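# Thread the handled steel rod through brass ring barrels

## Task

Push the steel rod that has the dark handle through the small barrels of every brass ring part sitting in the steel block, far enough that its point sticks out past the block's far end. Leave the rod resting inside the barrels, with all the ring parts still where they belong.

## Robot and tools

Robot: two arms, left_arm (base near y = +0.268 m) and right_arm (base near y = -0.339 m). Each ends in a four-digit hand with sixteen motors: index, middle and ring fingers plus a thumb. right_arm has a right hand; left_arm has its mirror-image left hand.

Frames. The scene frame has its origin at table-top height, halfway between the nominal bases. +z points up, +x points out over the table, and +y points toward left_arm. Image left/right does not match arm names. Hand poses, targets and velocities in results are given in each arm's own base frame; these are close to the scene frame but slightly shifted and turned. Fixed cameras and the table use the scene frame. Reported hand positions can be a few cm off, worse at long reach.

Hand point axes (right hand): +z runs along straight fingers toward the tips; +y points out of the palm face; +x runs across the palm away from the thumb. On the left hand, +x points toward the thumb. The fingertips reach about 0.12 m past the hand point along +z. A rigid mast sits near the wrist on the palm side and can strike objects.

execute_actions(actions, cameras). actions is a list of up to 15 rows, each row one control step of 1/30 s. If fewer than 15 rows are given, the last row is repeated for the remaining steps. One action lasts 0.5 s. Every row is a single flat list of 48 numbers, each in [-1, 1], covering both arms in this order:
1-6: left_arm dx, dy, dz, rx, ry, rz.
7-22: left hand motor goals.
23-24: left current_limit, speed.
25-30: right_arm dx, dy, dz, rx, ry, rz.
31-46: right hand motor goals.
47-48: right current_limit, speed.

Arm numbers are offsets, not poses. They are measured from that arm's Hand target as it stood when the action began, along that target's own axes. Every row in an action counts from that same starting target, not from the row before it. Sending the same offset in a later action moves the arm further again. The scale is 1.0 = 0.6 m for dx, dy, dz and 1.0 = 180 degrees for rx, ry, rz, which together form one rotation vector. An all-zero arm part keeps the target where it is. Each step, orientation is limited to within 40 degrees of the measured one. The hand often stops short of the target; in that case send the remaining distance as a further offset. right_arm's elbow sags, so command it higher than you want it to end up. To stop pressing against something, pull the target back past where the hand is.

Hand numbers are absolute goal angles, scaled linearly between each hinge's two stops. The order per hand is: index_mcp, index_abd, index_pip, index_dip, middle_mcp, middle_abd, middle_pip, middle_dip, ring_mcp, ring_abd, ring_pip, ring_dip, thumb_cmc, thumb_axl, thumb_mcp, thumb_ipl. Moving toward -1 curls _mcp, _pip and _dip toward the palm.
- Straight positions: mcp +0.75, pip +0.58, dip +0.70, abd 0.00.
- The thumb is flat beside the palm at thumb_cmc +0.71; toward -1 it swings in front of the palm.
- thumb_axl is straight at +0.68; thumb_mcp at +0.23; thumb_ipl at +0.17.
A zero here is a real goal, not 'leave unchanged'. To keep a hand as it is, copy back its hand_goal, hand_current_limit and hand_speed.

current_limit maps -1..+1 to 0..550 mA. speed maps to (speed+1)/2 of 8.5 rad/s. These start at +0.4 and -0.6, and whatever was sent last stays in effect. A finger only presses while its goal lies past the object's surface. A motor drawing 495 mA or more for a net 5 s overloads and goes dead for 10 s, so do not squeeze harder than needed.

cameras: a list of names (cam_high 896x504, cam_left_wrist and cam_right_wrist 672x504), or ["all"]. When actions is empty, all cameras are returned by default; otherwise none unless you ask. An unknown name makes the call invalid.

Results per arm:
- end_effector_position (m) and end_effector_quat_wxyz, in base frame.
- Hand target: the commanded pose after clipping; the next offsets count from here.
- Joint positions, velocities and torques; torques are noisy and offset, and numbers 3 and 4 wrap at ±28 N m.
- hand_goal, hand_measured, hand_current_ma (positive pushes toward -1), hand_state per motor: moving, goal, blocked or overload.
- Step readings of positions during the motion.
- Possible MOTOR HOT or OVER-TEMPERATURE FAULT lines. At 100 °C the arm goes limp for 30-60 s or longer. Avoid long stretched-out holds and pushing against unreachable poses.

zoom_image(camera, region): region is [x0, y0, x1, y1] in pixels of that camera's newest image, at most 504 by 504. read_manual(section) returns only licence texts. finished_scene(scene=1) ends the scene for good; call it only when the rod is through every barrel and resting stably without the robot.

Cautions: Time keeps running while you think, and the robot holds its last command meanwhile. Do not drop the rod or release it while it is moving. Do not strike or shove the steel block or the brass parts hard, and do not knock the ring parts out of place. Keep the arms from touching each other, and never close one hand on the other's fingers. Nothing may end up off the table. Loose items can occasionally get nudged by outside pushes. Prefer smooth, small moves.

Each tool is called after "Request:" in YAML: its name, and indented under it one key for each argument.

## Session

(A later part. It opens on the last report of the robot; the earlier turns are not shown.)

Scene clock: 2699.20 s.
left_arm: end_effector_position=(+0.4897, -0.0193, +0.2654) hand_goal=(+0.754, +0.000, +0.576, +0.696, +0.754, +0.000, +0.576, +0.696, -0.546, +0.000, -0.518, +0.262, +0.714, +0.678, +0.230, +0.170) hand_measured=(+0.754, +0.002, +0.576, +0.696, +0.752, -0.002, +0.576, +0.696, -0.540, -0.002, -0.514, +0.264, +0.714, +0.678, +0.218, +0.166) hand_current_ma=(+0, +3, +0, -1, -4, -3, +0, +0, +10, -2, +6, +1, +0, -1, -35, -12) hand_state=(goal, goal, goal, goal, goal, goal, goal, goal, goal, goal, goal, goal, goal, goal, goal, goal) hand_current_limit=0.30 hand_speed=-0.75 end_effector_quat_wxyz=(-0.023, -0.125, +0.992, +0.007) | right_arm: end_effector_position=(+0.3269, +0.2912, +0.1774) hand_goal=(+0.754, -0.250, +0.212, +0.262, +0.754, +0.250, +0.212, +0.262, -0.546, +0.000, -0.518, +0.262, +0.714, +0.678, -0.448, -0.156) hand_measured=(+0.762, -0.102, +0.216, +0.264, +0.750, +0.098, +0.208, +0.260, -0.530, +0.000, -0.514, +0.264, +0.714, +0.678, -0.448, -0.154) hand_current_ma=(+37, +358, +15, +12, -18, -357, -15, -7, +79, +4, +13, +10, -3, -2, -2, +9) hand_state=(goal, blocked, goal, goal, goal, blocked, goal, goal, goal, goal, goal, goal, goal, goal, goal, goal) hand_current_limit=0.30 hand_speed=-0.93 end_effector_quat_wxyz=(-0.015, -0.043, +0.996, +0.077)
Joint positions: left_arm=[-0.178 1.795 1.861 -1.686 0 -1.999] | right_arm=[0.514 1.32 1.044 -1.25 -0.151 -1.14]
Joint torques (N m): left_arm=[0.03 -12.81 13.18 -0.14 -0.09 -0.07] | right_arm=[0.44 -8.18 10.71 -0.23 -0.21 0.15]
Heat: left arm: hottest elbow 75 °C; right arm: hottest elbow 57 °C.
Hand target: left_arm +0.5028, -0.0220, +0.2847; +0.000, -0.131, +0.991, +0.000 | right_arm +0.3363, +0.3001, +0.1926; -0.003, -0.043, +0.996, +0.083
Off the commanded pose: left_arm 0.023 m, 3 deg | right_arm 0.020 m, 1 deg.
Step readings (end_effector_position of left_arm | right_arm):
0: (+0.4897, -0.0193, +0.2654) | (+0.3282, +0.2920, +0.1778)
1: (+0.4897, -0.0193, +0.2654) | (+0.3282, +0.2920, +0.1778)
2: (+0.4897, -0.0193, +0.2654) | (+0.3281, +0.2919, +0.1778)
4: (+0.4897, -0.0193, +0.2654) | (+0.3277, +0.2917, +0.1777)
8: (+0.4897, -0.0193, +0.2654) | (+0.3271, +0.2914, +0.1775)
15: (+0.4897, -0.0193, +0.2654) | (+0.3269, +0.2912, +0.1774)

Request:
execute_actions:
  actions:
    - [[0,0,0,0,0,0,0.754,0,0.576,0.696,0.754,0,0.576,0.696,-0.547,0,-0.519,0.261,0.714,0.678,0.23,0.17,0.3,-0.75,0,0.0015,-0.005,0,0,0,0.754,-0.25,0.212,0.261,0.754,0.25,0.212,0.261,-0.547,0,-0.519,0.261,0.714,0.678,-0.449,-0.157,0.3,-0.93]]

Scene clock: 2703.23 s.
left_arm: end_effector_position=(+0.4897, -0.0193, +0.2654) hand_goal=(+0.754, +0.000, +0.576, +0.696, +0.754, +0.000, +0.576, +0.696, -0.546, +0.000, -0.518, +0.262, +0.714, +0.678, +0.230, +0.170) hand_measured=(+0.754, +0.002, +0.576, +0.696, +0.752, -0.002, +0.576, +0.696, -0.540, -0.002, -0.514, +0.264, +0.714, +0.678, +0.218, +0.166) hand_current_ma=(+0, +3, +0, -1, -4, -3, +0, +0, +10, -2, +6, +1, +0, -1, -35, -12) hand_state=(goal, goal, goal, goal, goal, goal, goal, goal, goal, goal, goal, goal, goal, goal, goal, goal) hand_current_limit=0.30 hand_speed=-0.75 end_effector_quat_wxyz=(-0.023, -0.125, +0.992, +0.007) | right_arm: end_effector_position=(+0.3251, +0.2904, +0.1768) hand_goal=(+0.754, -0.250, +0.212, +0.262, +0.754, +0.250, +0.212, +0.262, -0.546, +0.000, -0.518, +0.262, +0.714, +0.678, -0.448, -0.156) hand_measured=(+0.762, -0.102, +0.216, +0.264, +0.750, +0.098, +0.208, +0.260, -0.530, +0.000, -0.514, +0.264, +0.714, +0.678, -0.448, -0.154) hand_current_ma=(+38, +358, +15, +12, -20, -357, -16, -8, +79, +4, +13, +10, -3, -2, -2, +9) hand_state=(goal, blocked, goal, goal, goal, blocked, goal, goal, goal, goal, goal, goal, goal, goal, goal, goal) hand_current_limit=0.30 hand_speed=-0.93 end_effector_quat_wxyz=(-0.018, -0.043, +0.996, +0.076)
Joint positions: left_arm=[-0.178 1.795 1.861 -1.686 0 -1.999] | right_arm=[0.515 1.32 1.044 -1.258 -0.151 -1.139]
Joint torques (N m): left_arm=[0.26 -12.81 13.24 -0.14 -0.11 -0.11] | right_arm=[0.5 -8.35 11.17 -0.24 -0.21 0.15]
Heat: left arm: hottest elbow 75 °C; right arm: hottest elbow 58 °C.
Hand target: left_arm +0.5028, -0.0220, +0.2847; +0.000, -0.131, +0.991, +0.000 | right_arm +0.3363, +0.3004, +0.1957; -0.003, -0.043, +0.996, +0.083
Off the commanded pose: left_arm 0.023 m, 3 deg | right_arm 0.024 m, 2 deg.
Step readings (end_effector_position of left_arm | right_arm):
0: (+0.4897, -0.0193, +0.2654) | (+0.3269, +0.2912, +0.1774)
1: (+0.4897, -0.0193, +0.2654) | (+0.3269, +0.2912, +0.1774)
2: (+0.4897, -0.0193, +0.2654) | (+0.3267, +0.2911, +0.1774)
4: (+0.4897, -0.0193, +0.2654) | (+0.3262, +0.2909, +0.1772)
8: (+0.4897, -0.0193, +0.2654) | (+0.3254, +0.2906, +0.1770)
15: (+0.4897, -0.0193, +0.2654) | (+0.3251, +0.2904, +0.1769)

Request:
execute_actions:
  actions:
    - [[0,0,0,0,0,0,0.754,0,0.576,0.696,0.754,0,0.576,0.696,-0.547,0,-0.519,0.261,0.714,0.678,0.23,0.17,0.3,-0.75,0,0.0015,-0.005,0,0,0,0.754,-0.25,0.212,0.261,0.754,0.25,0.212,0.261,-0.547,0,-0.519,0.261,0.714,0.678,-0.449,-0.157,0.3,-0.93]]

Scene clock: 2708.77 s.
left_arm: end_effector_position=(+0.4897, -0.0193, +0.2654) hand_goal=(+0.754, +0.000, +0.576, +0.696, +0.754, +0.000, +0.576, +0.696, -0.546, +0.000, -0.518, +0.262, +0.714, +0.678, +0.230, +0.170) hand_measured=(+0.754, +0.002, +0.576, +0.696, +0.752, -0.002, +0.576, +0.696, -0.540, -0.002, -0.514, +0.264, +0.714, +0.678, +0.218, +0.166) hand_current_ma=(+0, +3, +0, -1, -4, -3, +0, +0, +10, -2, +6, +1, +0, -1, -35, -12) hand_state=(goal, goal, goal, goal, goal, goal, goal, goal, goal, goal, goal, goal, goal, goal, goal, goal) hand_current_limit=0.30 hand_speed=-0.75 end_effector_quat_wxyz=(-0.023, -0.125, +0.992, +0.007) | right_arm: end_effector_position=(+0.3256, +0.2910, +0.1798) hand_goal=(+0.754, -0.250, +0.212, +0.262, +0.754, +0.250, +0.212, +0.262, -0.546, +0.000, -0.518, +0.262, +0.714, +0.678, -0.448, -0.156) hand_measured=(+0.762, -0.102, +0.216, +0.264, +0.750, +0.098, +0.208, +0.260, -0.530, +0.000, -0.514, +0.264, +0.714, +0.678, -0.448, -0.154) hand_current_ma=(+39, +358, +15, +12, -20, -357, -17, -8, +79, +4, +13, +10, -3, -2, -2, +9) hand_state=(goal, blocked, goal, goal, goal, blocked, goal, goal, goal, goal, goal, goal, goal, goal, goal, goal) hand_current_limit=0.30 hand_speed=-0.93 end_effector_quat_wxyz=(-0.019, -0.043, +0.996, +0.075)
Joint positions: left_arm=[-0.178 1.795 1.861 -1.686 0 -1.999] | right_arm=[0.516 1.32 1.052 -1.267 -0.151 -1.138]
Joint torques (N m): left_arm=[0.03 -13.22 13.27 -0.23 -0.09 -0.06] | right_arm=[0.56 -8.47 11.12 -0.25 -0.21 0.15]
Heat: left arm: hottest elbow 75 °C; right arm: hottest elbow 58 °C.
Hand target: left_arm +0.5028, -0.0220, +0.2847; +0.000, -0.131, +0.991, +0.000 | right_arm +0.3363, +0.3008, +0.1989; -0.003, -0.043, +0.996, +0.083
Off the commanded pose: left_arm 0.023 m, 3 deg | right_arm 0.024 m, 2 deg.
Step readings (end_effector_position of left_arm | right_arm):
0: (+0.4897, -0.0193, +0.2654) | (+0.3251, +0.2904, +0.1768)
1: (+0.4897, -0.0193, +0.2654) | (+0.3251, +0.2904, +0.1768)
2: (+0.4897, -0.0193, +0.2654) | (+0.3250, +0.2905, +0.1770)
4: (+0.4897, -0.0193, +0.2654) | (+0.3248, +0.2904, +0.1774)
8: (+0.4897, -0.0193, +0.2654) | (+0.3254, +0.2907, +0.1790)
15: (+0.4897, -0.0193, +0.2654) | (+0.3256, +0.2910, +0.1798)

Request:
execute_actions:
  actions:
    - [[0,0,0,0,0,0,0.754,0,0.576,0.696,0.754,0,0.576,0.696,-0.547,0,-0.519,0.261,0.714,0.678,0.23,0.17,0.3,-0.75,0,-0.0012,0.007,0,0,0,0.754,-0.25,0.212,0.261,0.754,0.25,0.212,0.261,-0.547,0,-0.519,0.261,0.714,0.678,-0.449,-0.157,0.3,-0.93]]
  cameras: ["cam_left_wrist"]

Request:
zoom_image:
  camera: "cam_left_wrist"
  region: [200, 180, 250, 230]

Scene clock: 2717.97 s.
left_arm: end_effector_position=(+0.4897, -0.0193, +0.2654) hand_goal=(+0.754, +0.000, +0.576, +0.696, +0.754, +0.000, +0.576, +0.696, -0.546, +0.000, -0.518, +0.262, +0.714, +0.678, +0.230, +0.170) hand_measured=(+0.754, +0.002, +0.576, +0.696, +0.752, -0.002, +0.576, +0.696, -0.540, -0.002, -0.514, +0.264, +0.714, +0.678, +0.218, +0.166) hand_current_ma=(+0, +3, +0, -1, -4, -3, +0, +0, +10, -2, +6, +1, +0, -1, -35, -12) hand_state=(goal, goal, goal, goal, goal, goal, goal, goal, goal, goal, goal, goal, goal, goal, goal, goal) hand_current_limit=0.30 hand_speed=-0.75 end_effector_quat_wxyz=(-0.023, -0.125, +0.992, +0.007) | right_arm: end_effector_position=(+0.3256, +0.2910, +0.1798) hand_goal=(+0.754, -0.250, +0.212, +0.262, +0.754, +0.250, +0.212, +0.262, -0.546, +0.000, -0.518, +0.262, +0.714, +0.678, -0.448, -0.156) hand_measured=(+0.762, -0.102, +0.216, +0.264, +0.750, +0.098, +0.208, +0.260, -0.530, +0.000, -0.514, +0.264, +0.714, +0.678, -0.448, -0.154) hand_current_ma=(+39, +358, +15, +12, -20, -357, -17, -8, +79, +4, +13, +10, -3, -2, -2, +9) hand_state=(goal, blocked, goal, goal, goal, blocked, goal, goal, goal, goal, goal, goal, goal, goal, goal, goal) hand_current_limit=0.30 hand_speed=-0.93 end_effector_quat_wxyz=(-0.019, -0.043, +0.996, +0.075)
Joint positions: left_arm=[-0.178 1.795 1.861 -1.686 0 -1.999] | right_arm=[0.516 1.32 1.052 -1.267 -0.151 -1.138]
Joint torques (N m): left_arm=[0.03 -12.98 13.22 -0.21 -0.11 -0.08] | right_arm=[0.44 -8.23 10.52 0.16 -0.21 0.14]
Heat: left arm: hottest elbow 75 °C; right arm: hottest elbow 57 °C.
Hand target: left_arm +0.5028, -0.0220, +0.2847; +0.000, -0.131, +0.991, +0.000 | right_arm +0.3363, +0.3008, +0.1946; -0.003, -0.043, +0.996, +0.083
Off the commanded pose: left_arm 0.023 m, 3 deg | right_arm 0.021 m, 2 deg.
Step readings (end_effector_position of left_arm | right_arm):
0: (+0.4897, -0.0193, +0.2654) | (+0.3256, +0.2910, +0.1798)
1: (+0.4897, -0.0193, +0.2654) | (+0.3256, +0.2910, +0.1798)
2: (+0.4897, -0.0193, +0.2654) | (+0.3256, +0.2910, +0.1798)
4: (+0.4897, -0.0193, +0.2654) | (+0.3256, +0.2910, +0.1798)
8: (+0.4897, -0.0193, +0.2654) | (+0.3256, +0.2910, +0.1798)
15: (+0.4897, -0.0193, +0.2654) | (+0.3256, +0.2910, +0.1798)
camera_calibration:
cam_left_wrist: T_world_to_cam=[[0.887996, -0.458628, -0.033529, -0.464994], [-0.272938, -0.584333, 0.764238, -0.133044], [-0.370093, -0.669489, -0.644062, 0.46183], [0, 0, 0, 1]] pos_world=[0.54752, 0.0181882, 0.383534]
Images, in order (width x height): cam_left_wrist 672x504.

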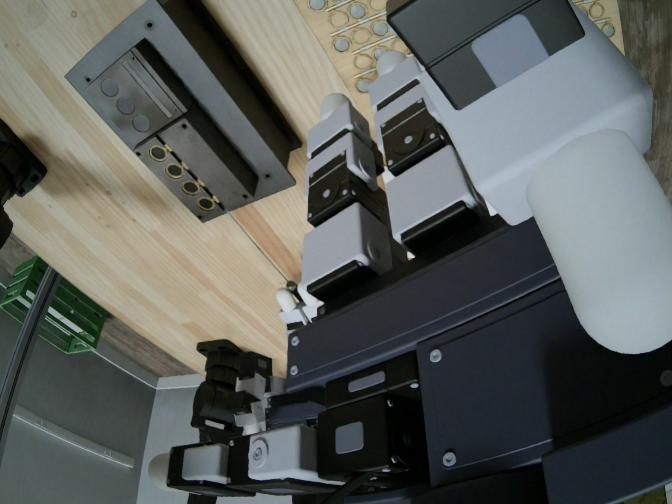

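Scaled by 10.080 from the camera's 672x504 image, which has a finer 960x720 frame.

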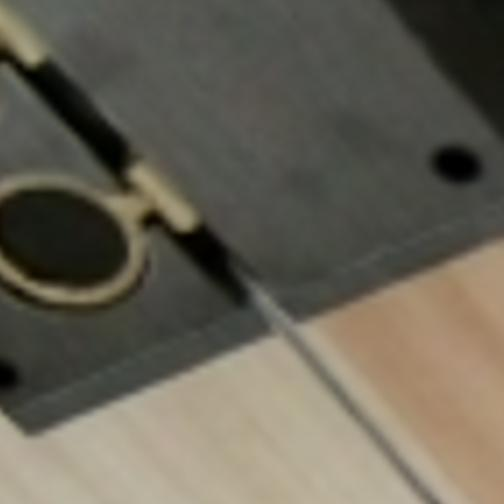

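Request:
execute_actions:
  actions:
    - [[0,0,0,0,0,0,0.754,0,0.576,0.696,0.754,0,0.576,0.696,-0.547,0,-0.519,0.261,0.714,0.678,0.23,0.17,0.3,-0.75,-0.001,0.001,0.012,0,0,0,0.754,-0.25,0.212,0.261,0.754,0.25,0.212,0.261,-0.547,0,-0.519,0.261,0.714,0.678,-0.449,-0.157,0.3,-0.93]]

Scene clock: 2723.90 s.
left_arm: end_effector_position=(+0.4897, -0.0193, +0.2654) hand_goal=(+0.754, +0.000, +0.576, +0.696, +0.754, +0.000, +0.576, +0.696, -0.546, +0.000, -0.518, +0.262, +0.714, +0.678, +0.230, +0.170) hand_measured=(+0.754, +0.002, +0.576, +0.696, +0.752, -0.002, +0.576, +0.696, -0.540, -0.002, -0.514, +0.264, +0.714, +0.678, +0.218, +0.166) hand_current_ma=(+0, +3, +0, -1, -4, -3, +0, +0, +10, -2, +6, +1, +0, -1, -35, -12) hand_state=(goal, goal, goal, goal, goal, goal, goal, goal, goal, goal, goal, goal, goal, goal, goal, goal) hand_current_limit=0.30 hand_speed=-0.75 end_effector_quat_wxyz=(-0.023, -0.125, +0.992, +0.007) | right_arm: end_effector_position=(+0.3275, +0.2939, +0.1807) hand_goal=(+0.754, -0.250, +0.212, +0.262, +0.754, +0.250, +0.212, +0.262, -0.546, +0.000, -0.518, +0.262, +0.714, +0.678, -0.448, -0.156) hand_measured=(+0.762, -0.102, +0.216, +0.264, +0.750, +0.098, +0.208, +0.260, -0.530, +0.000, -0.514, +0.264, +0.714, +0.678, -0.448, -0.154) hand_current_ma=(+39, +358, +15, +12, -20, -357, -17, -8, +79, +4, +13, +10, -3, -2, -2, +9) hand_state=(goal, blocked, goal, goal, goal, blocked, goal, goal, goal, goal, goal, goal, goal, goal, goal, goal) hand_current_limit=0.30 hand_speed=-0.93 end_effector_quat_wxyz=(-0.013, -0.044, +0.996, +0.079)
Joint positions: left_arm=[-0.178 1.795 1.861 -1.686 0 -1.999] | right_arm=[0.52 1.32 1.052 -1.252 -0.151 -1.135]
Joint torques (N m): left_arm=[-0.38 -12.75 13.24 -0.18 -0.11 -0.04] | right_arm=[0.44 -7.59 9.74 0.42 -0.18 0.15]
Heat: left arm: hottest elbow 75 °C; right arm: hottest elbow 57 °C.
Hand target: left_arm +0.5028, -0.0220, +0.2847; +0.000, -0.131, +0.991, +0.000 | right_arm +0.3367, +0.3027, +0.1876; -0.003, -0.043, +0.996, +0.083
Off the commanded pose: left_arm 0.023 m, 3 deg | right_arm 0.015 m, 1 deg.
Step readings (end_effector_position of left_arm | right_arm):
0: (+0.4897, -0.0193, +0.2654) | (+0.3256, +0.2910, +0.1798)
1: (+0.4897, -0.0193, +0.2654) | (+0.3256, +0.2910, +0.1798)
2: (+0.4897, -0.0193, +0.2654) | (+0.3257, +0.2910, +0.1798)
4: (+0.4897, -0.0193, +0.2654) | (+0.3261, +0.2916, +0.1800)
8: (+0.4897, -0.0193, +0.2654) | (+0.3270, +0.2934, +0.1805)
15: (+0.4897, -0.0193, +0.2654) | (+0.3274, +0.2939, +0.1807)

Request:
execute_actions:
  actions:
    - [[0,0,0,0,0,0,0.754,0,0.576,0.696,0.754,0,0.576,0.696,-0.547,0,-0.519,0.261,0.714,0.678,0.23,0.17,0.3,-0.75,-0.003,-0.004,0.0045,0,0,0,0.754,-0.25,0.212,0.261,0.754,0.25,0.212,0.261,-0.547,0,-0.519,0.261,0.714,0.678,-0.449,-0.157,0.3,-0.93]]
  cameras: ["cam_left_wrist"]

Request:
zoom_image:
  camera: "cam_left_wrist"
  region: [200, 180, 250, 230]

Scene clock: 2728.27 s.
left_arm: end_effector_position=(+0.4897, -0.0193, +0.2654) hand_goal=(+0.754, +0.000, +0.576, +0.696, +0.754, +0.000, +0.576, +0.696, -0.546, +0.000, -0.518, +0.262, +0.714, +0.678, +0.230, +0.170) hand_measured=(+0.754, +0.002, +0.576, +0.696, +0.752, -0.002, +0.576, +0.696, -0.540, -0.002, -0.514, +0.264, +0.714, +0.678, +0.218, +0.166) hand_current_ma=(+0, +3, +0, -1, -4, -3, +0, +0, +10, -2, +6, +1, +0, -1, -35, -12) hand_state=(goal, goal, goal, goal, goal, goal, goal, goal, goal, goal, goal, goal, goal, goal, goal, goal) hand_current_limit=0.30 hand_speed=-0.75 end_effector_quat_wxyz=(-0.023, -0.125, +0.992, +0.007) | right_arm: end_effector_position=(+0.3292, +0.2949, +0.1792) hand_goal=(+0.754, -0.250, +0.212, +0.262, +0.754, +0.250, +0.212, +0.262, -0.546, +0.000, -0.518, +0.262, +0.714, +0.678, -0.448, -0.156) hand_measured=(+0.762, -0.102, +0.216, +0.264, +0.750, +0.098, +0.208, +0.260, -0.530, +0.000, -0.514, +0.264, +0.714, +0.678, -0.448, -0.154) hand_current_ma=(+39, +358, +15, +12, -17, -357, -17, -8, +79, +4, +13, +10, -3, -2, -2, +9) hand_state=(goal, blocked, goal, goal, goal, blocked, goal, goal, goal, goal, goal, goal, goal, goal, goal, goal) hand_current_limit=0.30 hand_speed=-0.93 end_effector_quat_wxyz=(-0.011, -0.044, +0.996, +0.079)
Joint positions: left_arm=[-0.178 1.795 1.861 -1.686 0 -1.999] | right_arm=[0.52 1.325 1.052 -1.245 -0.151 -1.135]
Joint torques (N m): left_arm=[0.03 -13.16 13.22 -0.2 -0.09 -0.05] | right_arm=[-0.03 -7.65 9.44 0.42 -0.19 0.1]
Heat: left arm: hottest elbow 75 °C; right arm: hottest elbow 56 °C.
Hand target: left_arm +0.5028, -0.0220, +0.2847; +0.000, -0.131, +0.991, +0.000 | right_arm +0.3387, +0.3010, +0.1846; -0.003, -0.043, +0.996, +0.083
Off the commanded pose: left_arm 0.023 m, 3 deg | right_arm 0.012 m, 1 deg.
Step readings (end_effector_position of left_arm | right_arm):
0: (+0.4897, -0.0193, +0.2654) | (+0.3275, +0.2939, +0.1807)
1: (+0.4897, -0.0193, +0.2654) | (+0.3275, +0.2939, +0.1807)
2: (+0.4897, -0.0193, +0.2654) | (+0.3276, +0.2940, +0.1807)
4: (+0.4897, -0.0193, +0.2654) | (+0.3281, +0.2943, +0.1806)
8: (+0.4897, -0.0193, +0.2654) | (+0.3289, +0.2948, +0.1799)
15: (+0.4897, -0.0193, +0.2654) | (+0.3292, +0.2949, +0.1791)
camera_calibration:
cam_left_wrist: T_world_to_cam=[[0.887996, -0.458628, -0.033529, -0.464994], [-0.272938, -0.584333, 0.764238, -0.133044], [-0.370093, -0.669489, -0.644062, 0.46183], [0, 0, 0, 1]] pos_world=[0.54752, 0.0181882, 0.383534]
Images, in order (width x height): cam_left_wrist 672x504.

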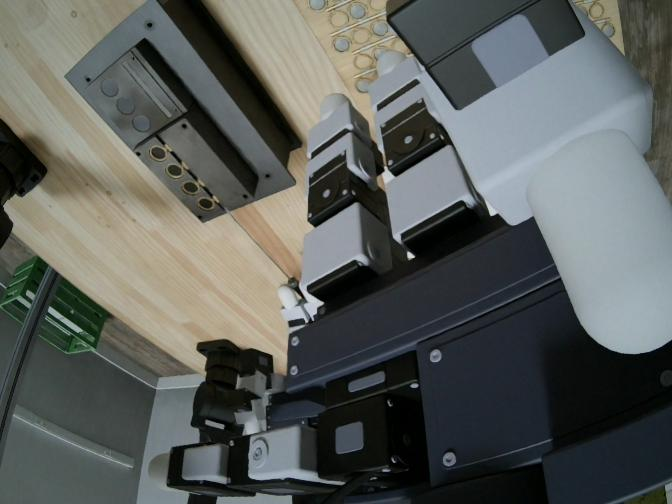

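Scaled by 10.080 from the camera's 672x504 image, which has a finer 960x720 frame.

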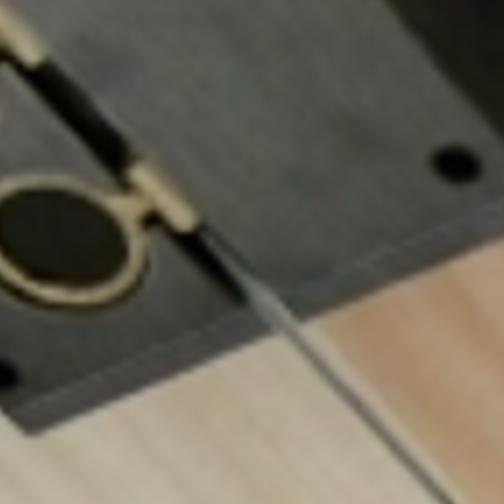

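Request:
zoom_image:
  camera: "cam_left_wrist"
  region: [212, 194, 236, 218]

Scaled by 21.000 from the camera's 672x504 image, which has a finer 960x720 frame.

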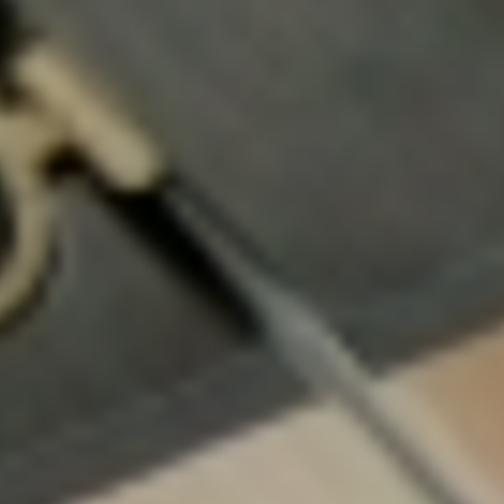

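Request:
execute_actions:
  actions:
    - [[0,0,0,0,0,0,0.754,0,0.576,0.696,0.754,0,0.576,0.696,-0.547,0,-0.519,0.261,0.714,0.678,0.23,0.17,0.3,-0.75,-0.001,0.005,0.0008,0,0,0,0.754,-0.25,0.212,0.261,0.754,0.25,0.212,0.261,-0.547,0,-0.519,0.261,0.714,0.678,-0.449,-0.157,0.3,-0.93]]
  cameras: ["cam_left_wrist"]

Request:
zoom_image:
  camera: "cam_left_wrist"
  region: [212, 194, 236, 218]

Scene clock: 2752.87 s.
left_arm: end_effector_position=(+0.4897, -0.0193, +0.2654) hand_goal=(+0.754, +0.000, +0.576, +0.696, +0.754, +0.000, +0.576, +0.696, -0.546, +0.000, -0.518, +0.262, +0.714, +0.678, +0.230, +0.170) hand_measured=(+0.754, +0.002, +0.576, +0.696, +0.752, -0.002, +0.576, +0.696, -0.540, -0.002, -0.514, +0.264, +0.714, +0.678, +0.218, +0.166) hand_current_ma=(+0, +3, +0, -1, -4, -3, +0, +0, +10, -2, +6, +1, +0, -1, -35, -12) hand_state=(goal, goal, goal, goal, goal, goal, goal, goal, goal, goal, goal, goal, goal, goal, goal, goal) hand_current_limit=0.30 hand_speed=-0.75 end_effector_quat_wxyz=(-0.023, -0.125, +0.992, +0.007) | right_arm: end_effector_position=(+0.3294, +0.2950, +0.1776) hand_goal=(+0.754, -0.250, +0.212, +0.262, +0.754, +0.250, +0.212, +0.262, -0.546, +0.000, -0.518, +0.262, +0.714, +0.678, -0.448, -0.156) hand_measured=(+0.762, -0.102, +0.216, +0.264, +0.750, +0.098, +0.208, +0.260, -0.530, +0.000, -0.514, +0.264, +0.714, +0.678, -0.448, -0.154) hand_current_ma=(+39, +358, +15, +12, -17, -357, -17, -8, +79, +4, +13, +10, -3, -2, -2, +9) hand_state=(goal, blocked, goal, goal, goal, blocked, goal, goal, goal, goal, goal, goal, goal, goal, goal, goal) hand_current_limit=0.30 hand_speed=-0.93 end_effector_quat_wxyz=(-0.013, -0.044, +0.996, +0.078)
Joint positions: left_arm=[-0.178 1.795 1.861 -1.686 0 -1.999] | right_arm=[0.52 1.329 1.052 -1.245 -0.151 -1.135]
Joint torques (N m): left_arm=[0.03 -12.92 13.22 -0.18 -0.07 -0.07] | right_arm=[0.56 -7.71 9.74 0.46 -0.19 0.15]
Heat: left arm: hottest elbow 75 °C; right arm: hottest elbow 55 °C.
Hand target: left_arm +0.5028, -0.0220, +0.2847; +0.000, -0.131, +0.991, +0.000 | right_arm +0.3390, +0.3040, +0.1848; -0.002, -0.043, +0.996, +0.083
Off the commanded pose: left_arm 0.023 m, 3 deg | right_arm 0.015 m, 1 deg.
Step readings (end_effector_position of left_arm | right_arm):
0: (+0.4897, -0.0193, +0.2654) | (+0.3292, +0.2949, +0.1792)
1: (+0.4897, -0.0193, +0.2654) | (+0.3292, +0.2949, +0.1792)
2: (+0.4897, -0.0193, +0.2654) | (+0.3292, +0.2949, +0.1792)
4: (+0.4897, -0.0193, +0.2654) | (+0.3293, +0.2949, +0.1790)
8: (+0.4897, -0.0193, +0.2654) | (+0.3294, +0.2950, +0.1781)
15: (+0.4897, -0.0193, +0.2654) | (+0.3294, +0.2950, +0.1776)
camera_calibration:
cam_left_wrist: T_world_to_cam=[[0.887996, -0.458628, -0.033529, -0.464994], [-0.272938, -0.584333, 0.764238, -0.133044], [-0.370093, -0.669489, -0.644062, 0.46183], [0, 0, 0, 1]] pos_world=[0.54752, 0.0181882, 0.383534]
Images, in order (width x height): cam_left_wrist 672x504.

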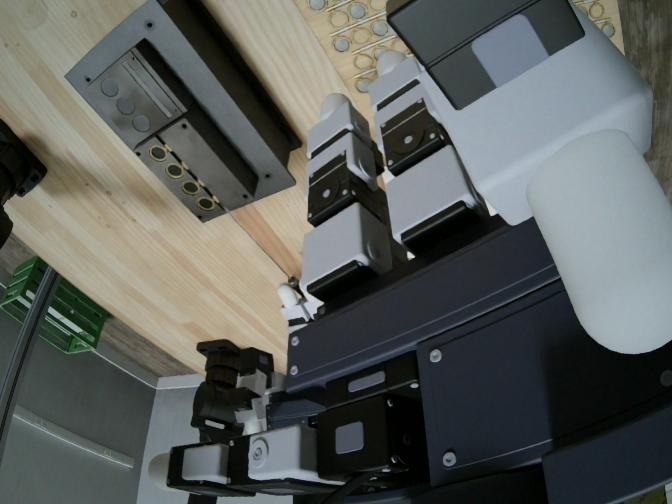

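Scaled by 21.000 from the camera's 672x504 image, which has a finer 960x720 frame.

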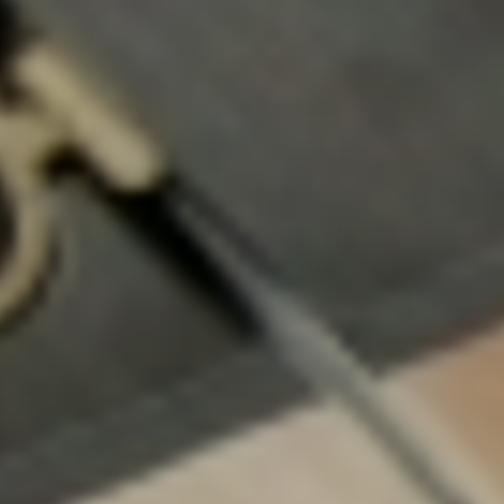

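Request:
execute_actions:
  actions:
    - [[0,0,0,0,0,0,0.754,0,0.576,0.696,0.754,0,0.576,0.696,-0.547,0,-0.519,0.261,0.714,0.678,0.23,0.17,0.3,-0.75,0,0.005,-0.009,-0.006,0,0,0.754,-0.25,0.212,0.261,0.754,0.25,0.212,0.261,-0.547,0,-0.519,0.261,0.714,0.678,-0.449,-0.157,0.3,-0.93]]

Scene clock: 2772.00 s.
left_arm: end_effector_position=(+0.4897, -0.0193, +0.2654) hand_goal=(+0.754, +0.000, +0.576, +0.696, +0.754, +0.000, +0.576, +0.696, -0.546, +0.000, -0.518, +0.262, +0.714, +0.678, +0.230, +0.170) hand_measured=(+0.754, +0.002, +0.576, +0.696, +0.752, -0.002, +0.576, +0.696, -0.540, -0.002, -0.514, +0.264, +0.714, +0.678, +0.218, +0.166) hand_current_ma=(+0, +3, +0, -1, -4, -3, +0, +0, +10, -2, +6, +1, +0, -1, -35, -12) hand_state=(goal, goal, goal, goal, goal, goal, goal, goal, goal, goal, goal, goal, goal, goal, goal, goal) hand_current_limit=0.30 hand_speed=-0.75 end_effector_quat_wxyz=(-0.023, -0.125, +0.992, +0.007) | right_arm: end_effector_position=(+0.3283, +0.2968, +0.1788) hand_goal=(+0.754, -0.250, +0.212, +0.262, +0.754, +0.250, +0.212, +0.262, -0.546, +0.000, -0.518, +0.262, +0.714, +0.678, -0.448, -0.156) hand_measured=(+0.762, -0.102, +0.216, +0.264, +0.750, +0.098, +0.208, +0.260, -0.530, +0.000, -0.514, +0.264, +0.714, +0.678, -0.448, -0.154) hand_current_ma=(+39, +358, +15, +12, -16, -357, -17, -8, +79, +4, +13, +10, -3, -2, -2, +9) hand_state=(goal, blocked, goal, goal, goal, blocked, goal, goal, goal, goal, goal, goal, goal, goal, goal, goal) hand_current_limit=0.30 hand_speed=-0.93 end_effector_quat_wxyz=(-0.016, -0.044, +0.995, +0.084)
Joint positions: left_arm=[-0.178 1.795 1.861 -1.686 0 -1.999] | right_arm=[0.52 1.329 1.052 -1.245 -0.164 -1.135]
Joint torques (N m): left_arm=[0.38 -12.92 13.16 -0.1 -0.11 -0.05] | right_arm=[0.21 -8.12 10.09 0.38 -0.4 0.14]
Heat: left arm: hottest elbow 75 °C; right arm: hottest elbow 55 °C.
Hand target: left_arm +0.5028, -0.0220, +0.2847; +0.000, -0.131, +0.991, +0.000 | right_arm +0.3388, +0.3061, +0.1906; -0.003, -0.043, +0.995, +0.093
Off the commanded pose: left_arm 0.023 m, 3 deg | right_arm 0.018 m, 2 deg.
Step readings (end_effector_position of left_arm | right_arm):
0: (+0.4897, -0.0193, +0.2654) | (+0.3294, +0.2950, +0.1776)
1: (+0.4897, -0.0193, +0.2654) | (+0.3294, +0.2950, +0.1776)
2: (+0.4897, -0.0193, +0.2654) | (+0.3293, +0.2951, +0.1777)
4: (+0.4897, -0.0193, +0.2654) | (+0.3289, +0.2959, +0.1782)
8: (+0.4897, -0.0193, +0.2654) | (+0.3284, +0.2967, +0.1787)
15: (+0.4897, -0.0193, +0.2654) | (+0.3283, +0.2968, +0.1788)

Request:
execute_actions:
  actions:
    - [[0,0,0,0,0,0,0.754,0,0.576,0.696,0.754,0,0.576,0.696,-0.547,0,-0.519,0.261,0.714,0.678,0.23,0.17,0.3,-0.75,-0.002,0.004,-0.006,0,0,0,0.754,-0.25,0.212,0.261,0.754,0.25,0.212,0.261,-0.547,0,-0.519,0.261,0.714,0.678,-0.449,-0.157,0.3,-0.93]]
  cameras: ["cam_left_wrist"]

Request:
zoom_image:
  camera: "cam_left_wrist"
  region: [212, 194, 236, 218]

Scene clock: 2777.87 s.
left_arm: end_effector_position=(+0.4897, -0.0193, +0.2654) hand_goal=(+0.754, +0.000, +0.576, +0.696, +0.754, +0.000, +0.576, +0.696, -0.546, +0.000, -0.518, +0.262, +0.714, +0.678, +0.230, +0.170) hand_measured=(+0.754, +0.002, +0.576, +0.696, +0.752, -0.002, +0.576, +0.696, -0.540, -0.002, -0.514, +0.264, +0.714, +0.678, +0.218, +0.166) hand_current_ma=(+0, +3, +0, -1, -4, -3, +0, +0, +10, -2, +6, +1, +0, -1, -35, -12) hand_state=(goal, goal, goal, goal, goal, goal, goal, goal, goal, goal, goal, goal, goal, goal, goal, goal) hand_current_limit=0.30 hand_speed=-0.75 end_effector_quat_wxyz=(-0.023, -0.125, +0.992, +0.007) | right_arm: end_effector_position=(+0.3285, +0.2968, +0.1788) hand_goal=(+0.754, -0.250, +0.212, +0.262, +0.754, +0.250, +0.212, +0.262, -0.546, +0.000, -0.518, +0.262, +0.714, +0.678, -0.448, -0.156) hand_measured=(+0.762, -0.102, +0.216, +0.264, +0.750, +0.098, +0.208, +0.260, -0.530, +0.000, -0.514, +0.264, +0.714, +0.678, -0.448, -0.154) hand_current_ma=(+39, +358, +15, +12, -16, -357, -17, -8, +79, +4, +13, +10, -3, -2, -2, +9) hand_state=(goal, blocked, goal, goal, goal, blocked, goal, goal, goal, goal, goal, goal, goal, goal, goal, goal) hand_current_limit=0.30 hand_speed=-0.93 end_effector_quat_wxyz=(-0.016, -0.043, +0.995, +0.084)
Joint positions: left_arm=[-0.178 1.795 1.861 -1.686 0 -1.999] | right_arm=[0.52 1.329 1.052 -1.245 -0.164 -1.133]
Joint torques (N m): left_arm=[-0.03 -13.1 13.27 -0.17 -0.11 -0.06] | right_arm=[0.56 -8 10.97 0.01 -0.38 0.16]
Heat: left arm: hottest elbow 75 °C; right arm: hottest elbow 55 °C.
Hand target: left_arm +0.5028, -0.0220, +0.2847; +0.000, -0.131, +0.991, +0.000 | right_arm +0.3400, +0.3078, +0.1946; -0.003, -0.043, +0.995, +0.093
Off the commanded pose: left_arm 0.023 m, 3 deg | right_arm 0.022 m, 2 deg.
Step readings (end_effector_position of left_arm | right_arm):
0: (+0.4897, -0.0193, +0.2654) | (+0.3283, +0.2968, +0.1788)
1: (+0.4897, -0.0193, +0.2654) | (+0.3283, +0.2968, +0.1788)
2: (+0.4897, -0.0193, +0.2654) | (+0.3283, +0.2968, +0.1788)
4: (+0.4897, -0.0193, +0.2654) | (+0.3283, +0.2968, +0.1788)
8: (+0.4897, -0.0193, +0.2654) | (+0.3284, +0.2968, +0.1788)
15: (+0.4897, -0.0193, +0.2654) | (+0.3285, +0.2968, +0.1788)
camera_calibration:
cam_left_wrist: T_world_to_cam=[[0.887996, -0.458628, -0.033529, -0.464994], [-0.272938, -0.584333, 0.764238, -0.133044], [-0.370093, -0.669489, -0.644062, 0.46183], [0, 0, 0, 1]] pos_world=[0.54752, 0.0181882, 0.383534]
Images, in order (width x height): cam_left_wrist 672x504.

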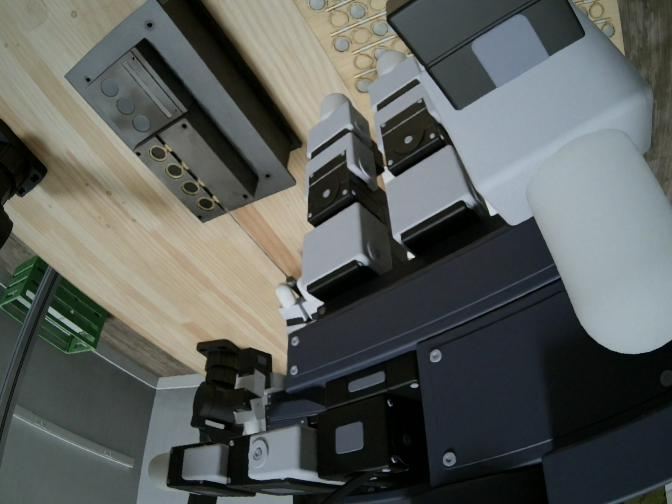

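Scaled by 21.000 from the camera's 672x504 image, which has a finer 960x720 frame.

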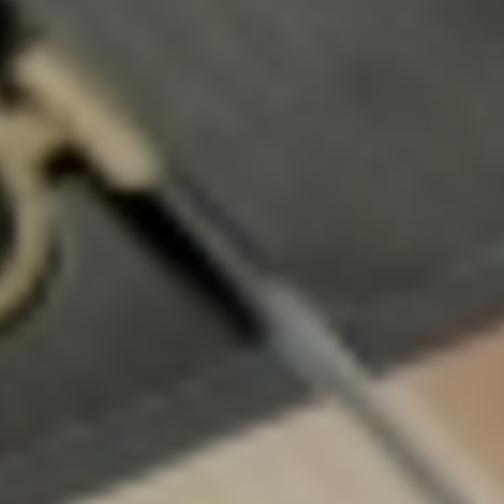

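Request:
execute_actions:
  actions:
    - [[0,0,0,0,0,0,0.754,0,0.576,0.696,0.754,0,0.576,0.696,-0.547,0,-0.519,0.261,0.714,0.678,0.23,0.17,0.3,-0.75,-0.003,0.004,-0.001,0,0,0,0.754,-0.25,0.212,0.261,0.754,0.25,0.212,0.261,-0.547,0,-0.519,0.261,0.714,0.678,-0.449,-0.157,0.3,-0.93]]
  cameras: ["cam_left_wrist"]

Request:
zoom_image:
  camera: "cam_left_wrist"
  region: [212, 194, 236, 218]

Scene clock: 2783.03 s.
left_arm: end_effector_position=(+0.4897, -0.0193, +0.2654) hand_goal=(+0.754, +0.000, +0.576, +0.696, +0.754, +0.000, +0.576, +0.696, -0.546, +0.000, -0.518, +0.262, +0.714, +0.678, +0.230, +0.170) hand_measured=(+0.754, +0.002, +0.576, +0.696, +0.752, -0.002, +0.576, +0.696, -0.540, -0.002, -0.514, +0.264, +0.714, +0.678, +0.218, +0.166) hand_current_ma=(+0, +3, +0, -1, -4, -3, +0, +0, +10, -2, +6, +1, +0, -1, -35, -12) hand_state=(goal, goal, goal, goal, goal, goal, goal, goal, goal, goal, goal, goal, goal, goal, goal, goal) hand_current_limit=0.30 hand_speed=-0.75 end_effector_quat_wxyz=(-0.023, -0.125, +0.992, +0.007) | right_arm: end_effector_position=(+0.3295, +0.2989, +0.1810) hand_goal=(+0.754, -0.250, +0.212, +0.262, +0.754, +0.250, +0.212, +0.262, -0.546, +0.000, -0.518, +0.262, +0.714, +0.678, -0.448, -0.156) hand_measured=(+0.762, -0.102, +0.216, +0.264, +0.750, +0.098, +0.208, +0.260, -0.530, +0.000, -0.514, +0.264, +0.714, +0.678, -0.448, -0.154) hand_current_ma=(+39, +358, +15, +12, -16, -357, -17, -8, +79, +4, +13, +10, -3, -2, -2, +9) hand_state=(goal, blocked, goal, goal, goal, blocked, goal, goal, goal, goal, goal, goal, goal, goal, goal, goal) hand_current_limit=0.30 hand_speed=-0.93 end_effector_quat_wxyz=(-0.014, -0.043, +0.995, +0.085)
Joint positions: left_arm=[-0.178 1.795 1.861 -1.686 0 -1.999] | right_arm=[0.523 1.33 1.058 -1.245 -0.164 -1.13]
Joint torques (N m): left_arm=[0.15 -12.92 13.22 -0.13 -0.11 -0.08] | right_arm=[0.5 -7.59 11.15 -0.05 -0.37 0.14]
Heat: left arm: hottest elbow 75 °C; right arm: hottest elbow 56 °C.
Hand target: left_arm +0.5028, -0.0220, +0.2847; +0.000, -0.131, +0.991, +0.000 | right_arm +0.3416, +0.3102, +0.1954; -0.003, -0.043, +0.995, +0.092
Off the commanded pose: left_arm 0.023 m, 3 deg | right_arm 0.022 m, 2 deg.
Step readings (end_effector_position of left_arm | right_arm):
0: (+0.4897, -0.0193, +0.2654) | (+0.3285, +0.2968, +0.1788)
1: (+0.4897, -0.0193, +0.2654) | (+0.3285, +0.2968, +0.1788)
2: (+0.4897, -0.0193, +0.2654) | (+0.3285, +0.2968, +0.1788)
4: (+0.4897, -0.0193, +0.2654) | (+0.3284, +0.2970, +0.1788)
8: (+0.4897, -0.0193, +0.2654) | (+0.3287, +0.2981, +0.1797)
15: (+0.4897, -0.0193, +0.2654) | (+0.3295, +0.2989, +0.1811)
camera_calibration:
cam_left_wrist: T_world_to_cam=[[0.887996, -0.458628, -0.033529, -0.464994], [-0.272938, -0.584333, 0.764238, -0.133044], [-0.370093, -0.669489, -0.644062, 0.46183], [0, 0, 0, 1]] pos_world=[0.54752, 0.0181882, 0.383534]
Images, in order (width x height): cam_left_wrist 672x504.

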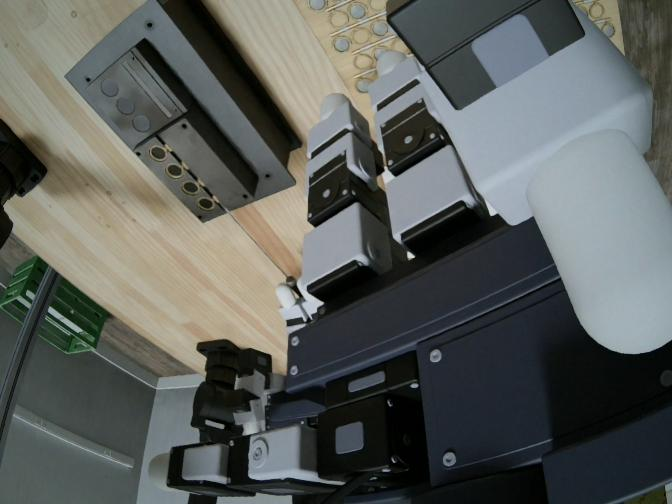

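Scaled by 21.000 from the camera's 672x504 image, which has a finer 960x720 frame.

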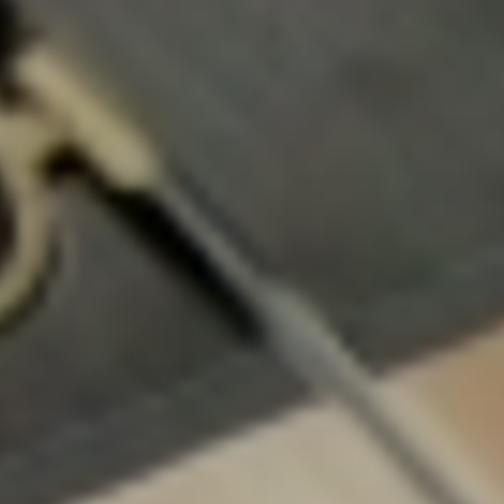

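Request:
execute_actions:
  actions:
    - [[0,0,0,0,0,0,0.754,0,0.576,0.696,0.754,0,0.576,0.696,-0.547,0,-0.519,0.261,0.714,0.678,0.23,0.17,0.3,-0.75,-0.002,0.004,0.003,0,0,0,0.754,-0.25,0.212,0.261,0.754,0.25,0.212,0.261,-0.547,0,-0.519,0.261,0.714,0.678,-0.449,-0.157,0.3,-0.93]]
  cameras: ["cam_left_wrist"]

Request:
zoom_image:
  camera: "cam_left_wrist"
  region: [212, 194, 236, 218]

Request:
zoom_image:
  camera: "cam_left_wrist"
  region: [200, 190, 320, 310]

Scene clock: 2789.53 s.
left_arm: end_effector_position=(+0.4897, -0.0193, +0.2654) hand_goal=(+0.754, +0.000, +0.576, +0.696, +0.754, +0.000, +0.576, +0.696, -0.546, +0.000, -0.518, +0.262, +0.714, +0.678, +0.230, +0.170) hand_measured=(+0.754, +0.002, +0.576, +0.696, +0.752, -0.002, +0.576, +0.696, -0.540, -0.002, -0.514, +0.264, +0.714, +0.678, +0.218, +0.166) hand_current_ma=(+0, +3, +0, -1, -4, -3, +0, +0, +10, -2, +6, +1, +0, -1, -35, -12) hand_state=(goal, goal, goal, goal, goal, goal, goal, goal, goal, goal, goal, goal, goal, goal, goal, goal) hand_current_limit=0.30 hand_speed=-0.75 end_effector_quat_wxyz=(-0.023, -0.125, +0.992, +0.007) | right_arm: end_effector_position=(+0.3288, +0.3007, +0.1778) hand_goal=(+0.754, -0.250, +0.212, +0.262, +0.754, +0.250, +0.212, +0.262, -0.546, +0.000, -0.518, +0.262, +0.714, +0.678, -0.448, -0.156) hand_measured=(+0.762, -0.102, +0.216, +0.264, +0.750, +0.098, +0.208, +0.260, -0.530, +0.000, -0.514, +0.264, +0.714, +0.678, -0.448, -0.154) hand_current_ma=(+39, +358, +15, +12, -16, -357, -17, -8, +79, +4, +13, +10, -3, -2, -2, +9) hand_state=(goal, blocked, goal, goal, goal, blocked, goal, goal, goal, goal, goal, goal, goal, goal, goal, goal) hand_current_limit=0.30 hand_speed=-0.93 end_effector_quat_wxyz=(-0.018, -0.043, +0.995, +0.083)
Joint positions: left_arm=[-0.178 1.795 1.861 -1.686 0 -1.999] | right_arm=[0.528 1.338 1.058 -1.245 -0.164 -1.125]
Joint torques (N m): left_arm=[0.21 -12.98 13.2 -0.23 -0.1 -0.05] | right_arm=[0.5 -7.88 11.32 0.12 -0.35 0.13]
Heat: left arm: hottest elbow 75 °C; right arm: hottest elbow 56 °C.
Hand target: left_arm +0.5028, -0.0220, +0.2847; +0.000, -0.131, +0.991, +0.000 | right_arm +0.3425, +0.3130, +0.1941; -0.003, -0.043, +0.995, +0.092
Off the commanded pose: left_arm 0.023 m, 3 deg | right_arm 0.025 m, 2 deg.
Step readings (end_effector_position of left_arm | right_arm):
0: (+0.4897, -0.0193, +0.2654) | (+0.3296, +0.2989, +0.1808)
1: (+0.4897, -0.0193, +0.2654) | (+0.3296, +0.2989, +0.1808)
2: (+0.4897, -0.0193, +0.2654) | (+0.3295, +0.2990, +0.1808)
4: (+0.4897, -0.0193, +0.2654) | (+0.3294, +0.2993, +0.1803)
8: (+0.4897, -0.0193, +0.2654) | (+0.3288, +0.3004, +0.1788)
15: (+0.4897, -0.0193, +0.2654) | (+0.3288, +0.3007, +0.1778)
camera_calibration:
cam_left_wrist: T_world_to_cam=[[0.887996, -0.458628, -0.033529, -0.464994], [-0.272938, -0.584333, 0.764238, -0.133044], [-0.370093, -0.669489, -0.644062, 0.46183], [0, 0, 0, 1]] pos_world=[0.54752, 0.0181882, 0.383534]
Images, in order (width x height): cam_left_wrist 672x504.

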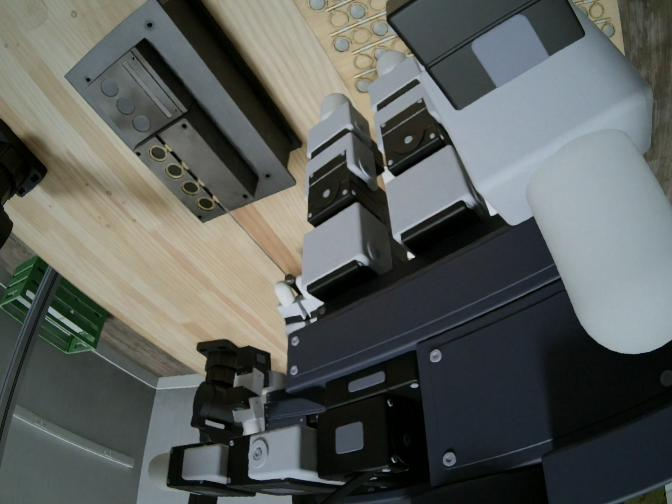

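Scaled by 21.000 from the camera's 672x504 image, which has a finer 960x720 frame.

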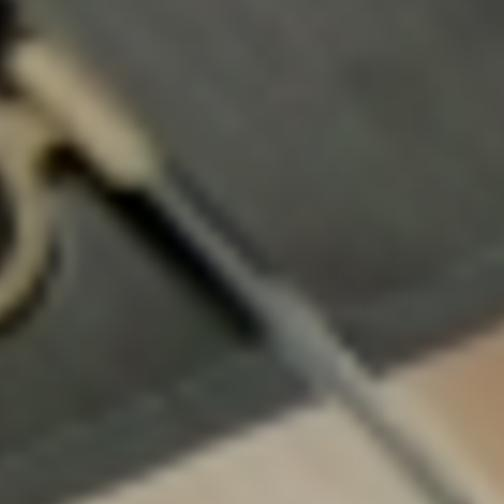

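Scaled by 4.200 from the camera's 672x504 image, which has a finer 960x720 frame.

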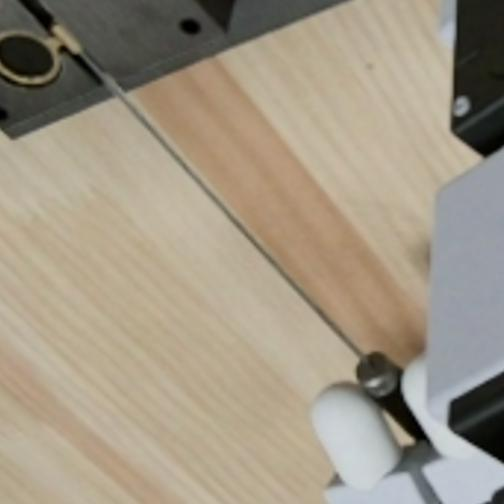

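Request:
execute_actions:
  actions:
    - [[0,0,0,0,0,0,0.754,0,0.576,0.696,0.754,0,0.576,0.696,-0.547,0,-0.519,0.261,0.714,0.678,0.23,0.17,0.3,-0.75,-0.004,0.004,-0.001,0,0,0,0.754,-0.25,0.212,0.261,0.754,0.25,0.212,0.261,-0.547,0,-0.519,0.261,0.714,0.678,-0.449,-0.157,0.3,-0.93]]
  cameras: ["cam_left_wrist"]

Request:
zoom_image:
  camera: "cam_left_wrist"
  region: [196, 178, 236, 218]

Request:
zoom_image:
  camera: "cam_left_wrist"
  region: [200, 190, 320, 310]

Scene clock: 2803.83 s.
left_arm: end_effector_position=(+0.4897, -0.0193, +0.2654) hand_goal=(+0.754, +0.000, +0.576, +0.696, +0.754, +0.000, +0.576, +0.696, -0.546, +0.000, -0.518, +0.262, +0.714, +0.678, +0.230, +0.170) hand_measured=(+0.754, +0.002, +0.576, +0.696, +0.752, -0.002, +0.576, +0.696, -0.540, -0.002, -0.514, +0.264, +0.714, +0.678, +0.218, +0.166) hand_current_ma=(+0, +3, +0, -1, -4, -3, +0, +0, +10, -2, +6, +1, +0, -1, -35, -12) hand_state=(goal, goal, goal, goal, goal, goal, goal, goal, goal, goal, goal, goal, goal, goal, goal, goal) hand_current_limit=0.30 hand_speed=-0.75 end_effector_quat_wxyz=(-0.023, -0.125, +0.992, +0.007) | right_arm: end_effector_position=(+0.3323, +0.3037, +0.1806) hand_goal=(+0.754, -0.250, +0.212, +0.262, +0.754, +0.250, +0.212, +0.262, -0.546, +0.000, -0.518, +0.262, +0.714, +0.678, -0.448, -0.156) hand_measured=(+0.762, -0.102, +0.216, +0.264, +0.752, +0.098, +0.208, +0.260, -0.530, +0.000, -0.514, +0.264, +0.714, +0.678, -0.448, -0.154) hand_current_ma=(+39, +357, +15, +12, -10, -357, -17, -8, +79, +4, +13, +10, -3, -2, -2, +9) hand_state=(goal, blocked, goal, goal, goal, blocked, goal, goal, goal, goal, goal, goal, goal, goal, goal, goal) hand_current_limit=0.30 hand_speed=-0.93 end_effector_quat_wxyz=(-0.016, -0.043, +0.995, +0.085)
Joint positions: left_arm=[-0.178 1.795 1.861 -1.686 0 -1.999] | right_arm=[0.531 1.344 1.071 -1.245 -0.164 -1.123]
Joint torques (N m): left_arm=[-0.09 -12.69 13.23 -0.2 -0.11 -0.08] | right_arm=[0.44 -7.88 11.17 0.06 -0.34 0.14]
Heat: left arm: hottest elbow 75 °C; right arm: hottest elbow 57 °C.
Hand target: left_arm +0.5028, -0.0220, +0.2847; +0.000, -0.131, +0.991, +0.000 | right_arm +0.3447, +0.3155, +0.1952; -0.003, -0.043, +0.995, +0.093
Off the commanded pose: left_arm 0.023 m, 3 deg | right_arm 0.023 m, 2 deg.
Step readings (end_effector_position of left_arm | right_arm):
0: (+0.4897, -0.0193, +0.2654) | (+0.3288, +0.3007, +0.1778)
1: (+0.4897, -0.0193, +0.2654) | (+0.3288, +0.3007, +0.1778)
2: (+0.4897, -0.0193, +0.2654) | (+0.3289, +0.3009, +0.1781)
4: (+0.4897, -0.0193, +0.2654) | (+0.3300, +0.3015, +0.1788)
8: (+0.4897, -0.0193, +0.2654) | (+0.3319, +0.3031, +0.1806)
15: (+0.4897, -0.0193, +0.2654) | (+0.3322, +0.3037, +0.1807)
camera_calibration:
cam_left_wrist: T_world_to_cam=[[0.887996, -0.458628, -0.033529, -0.464994], [-0.272938, -0.584333, 0.764238, -0.133044], [-0.370093, -0.669489, -0.644062, 0.46183], [0, 0, 0, 1]] pos_world=[0.54752, 0.0181882, 0.383534]
Images, in order (width x height): cam_left_wrist 672x504.

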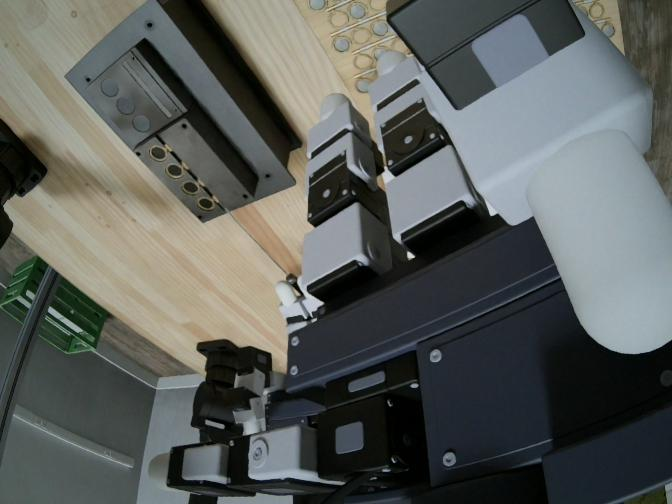

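Scaled by 12.600 from the camera's 672x504 image, which has a finer 960x720 frame.

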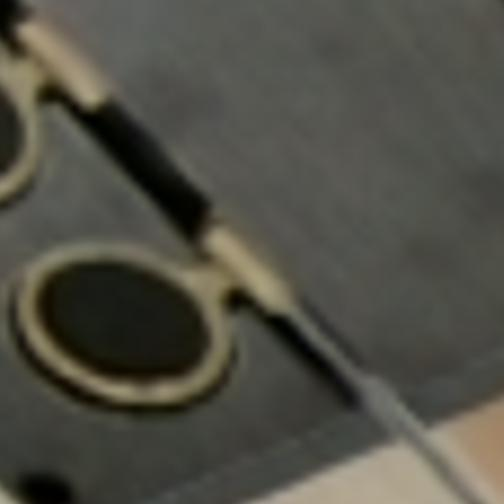

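Scaled by 4.200 from the camera's 672x504 image, which has a finer 960x720 frame.

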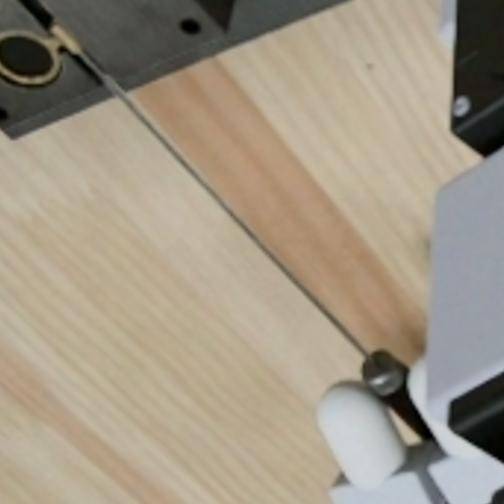

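Request:
execute_actions:
  actions:
    - [[0,0,0,0,0,0,0.754,0,0.576,0.696,0.754,0,0.576,0.696,-0.547,0,-0.519,0.261,0.714,0.678,0.23,0.17,0.3,-0.75,0.001,0.006,0.001,0,0,0,0.754,-0.25,0.212,0.261,0.754,0.25,0.212,0.261,-0.547,0,-0.519,0.261,0.714,0.678,-0.449,-0.157,0.3,-0.93]]
  cameras: ["cam_left_wrist"]

Request:
zoom_image:
  camera: "cam_left_wrist"
  region: [196, 178, 236, 218]

Request:
zoom_image:
  camera: "cam_left_wrist"
  region: [200, 190, 320, 310]

Scene clock: 2812.73 s.
left_arm: end_effector_position=(+0.4897, -0.0193, +0.2654) hand_goal=(+0.754, +0.000, +0.576, +0.696, +0.754, +0.000, +0.576, +0.696, -0.546, +0.000, -0.518, +0.262, +0.714, +0.678, +0.230, +0.170) hand_measured=(+0.754, +0.002, +0.576, +0.696, +0.752, -0.002, +0.576, +0.696, -0.540, -0.002, -0.514, +0.264, +0.714, +0.678, +0.218, +0.166) hand_current_ma=(+0, +3, +0, -1, -4, -3, +0, +0, +10, -2, +6, +1, +0, -1, -35, -12) hand_state=(goal, goal, goal, goal, goal, goal, goal, goal, goal, goal, goal, goal, goal, goal, goal, goal) hand_current_limit=0.30 hand_speed=-0.75 end_effector_quat_wxyz=(-0.023, -0.125, +0.992, +0.007) | right_arm: end_effector_position=(+0.3314, +0.3057, +0.1794) hand_goal=(+0.754, -0.250, +0.212, +0.262, +0.754, +0.250, +0.212, +0.262, -0.546, +0.000, -0.518, +0.262, +0.714, +0.678, -0.448, -0.156) hand_measured=(+0.766, -0.102, +0.216, +0.264, +0.756, +0.098, +0.208, +0.260, -0.530, +0.000, -0.514, +0.264, +0.714, +0.678, -0.448, -0.154) hand_current_ma=(+54, +358, +17, +12, +5, -357, -17, -8, +79, +4, +13, +10, -3, -2, -2, +9) hand_state=(goal, blocked, goal, goal, goal, blocked, goal, goal, goal, goal, goal, goal, goal, goal, goal, goal) hand_current_limit=0.30 hand_speed=-0.93 end_effector_quat_wxyz=(-0.017, -0.041, +0.995, +0.084)
Joint positions: left_arm=[-0.178 1.795 1.861 -1.686 0 -1.999] | right_arm=[0.537 1.347 1.071 -1.245 -0.164 -1.112]
Joint torques (N m): left_arm=[0.15 -13.27 13.19 -0.14 -0.12 -0.07] | right_arm=[0.79 -8 11.32 0.09 -0.33 0.11]
Heat: left arm: hottest elbow 76 °C; right arm: hottest elbow 59 °C.
Hand target: left_arm +0.5028, -0.0220, +0.2847; +0.000, -0.131, +0.991, +0.000 | right_arm +0.3438, +0.3191, +0.1954; -0.003, -0.043, +0.995, +0.093
Off the commanded pose: left_arm 0.023 m, 3 deg | right_arm 0.024 m, 2 deg.
Step readings (end_effector_position of left_arm | right_arm):
0: (+0.4897, -0.0193, +0.2654) | (+0.3323, +0.3037, +0.1806)
1: (+0.4897, -0.0193, +0.2654) | (+0.3323, +0.3037, +0.1806)
2: (+0.4897, -0.0193, +0.2654) | (+0.3322, +0.3038, +0.1806)
4: (+0.4897, -0.0193, +0.2654) | (+0.3320, +0.3043, +0.1804)
8: (+0.4897, -0.0193, +0.2654) | (+0.3311, +0.3056, +0.1797)
15: (+0.4897, -0.0193, +0.2654) | (+0.3313, +0.3057, +0.1794)
camera_calibration:
cam_left_wrist: T_world_to_cam=[[0.887996, -0.458628, -0.033529, -0.464994], [-0.272938, -0.584333, 0.764238, -0.133044], [-0.370093, -0.669489, -0.644062, 0.46183], [0, 0, 0, 1]] pos_world=[0.54752, 0.0181882, 0.383534]
Images, in order (width x height): cam_left_wrist 672x504.

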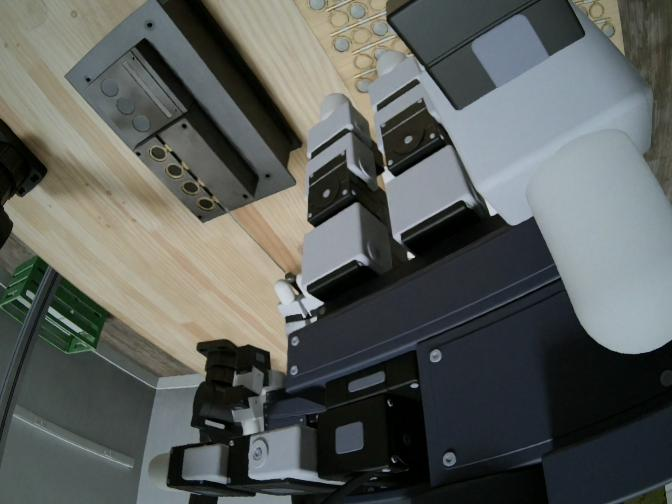

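Scaled by 12.600 from the camera's 672x504 image, which has a finer 960x720 frame.

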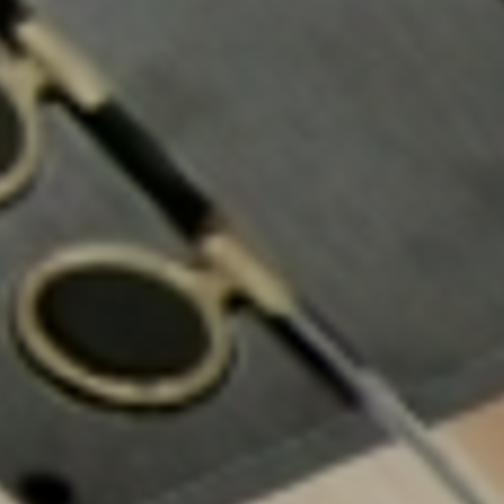

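Scaled by 4.200 from the camera's 672x504 image, which has a finer 960x720 frame.

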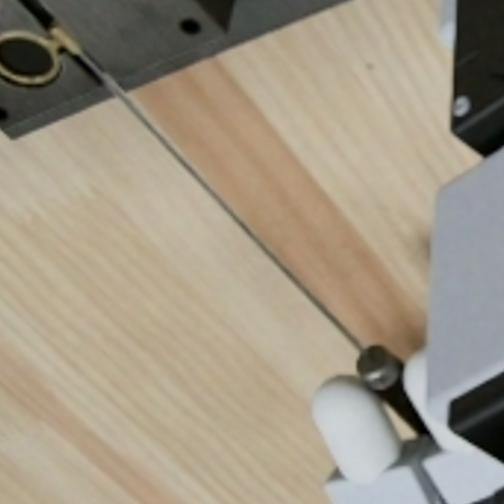

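Request:
zoom_image:
  camera: "cam_left_wrist"
  region: [206, 188, 222, 204]

Scaled by 31.500 from the camera's 672x504 image, which has a finer 960x720 frame.

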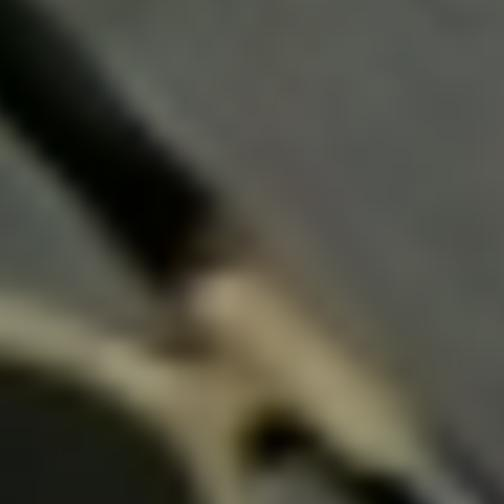

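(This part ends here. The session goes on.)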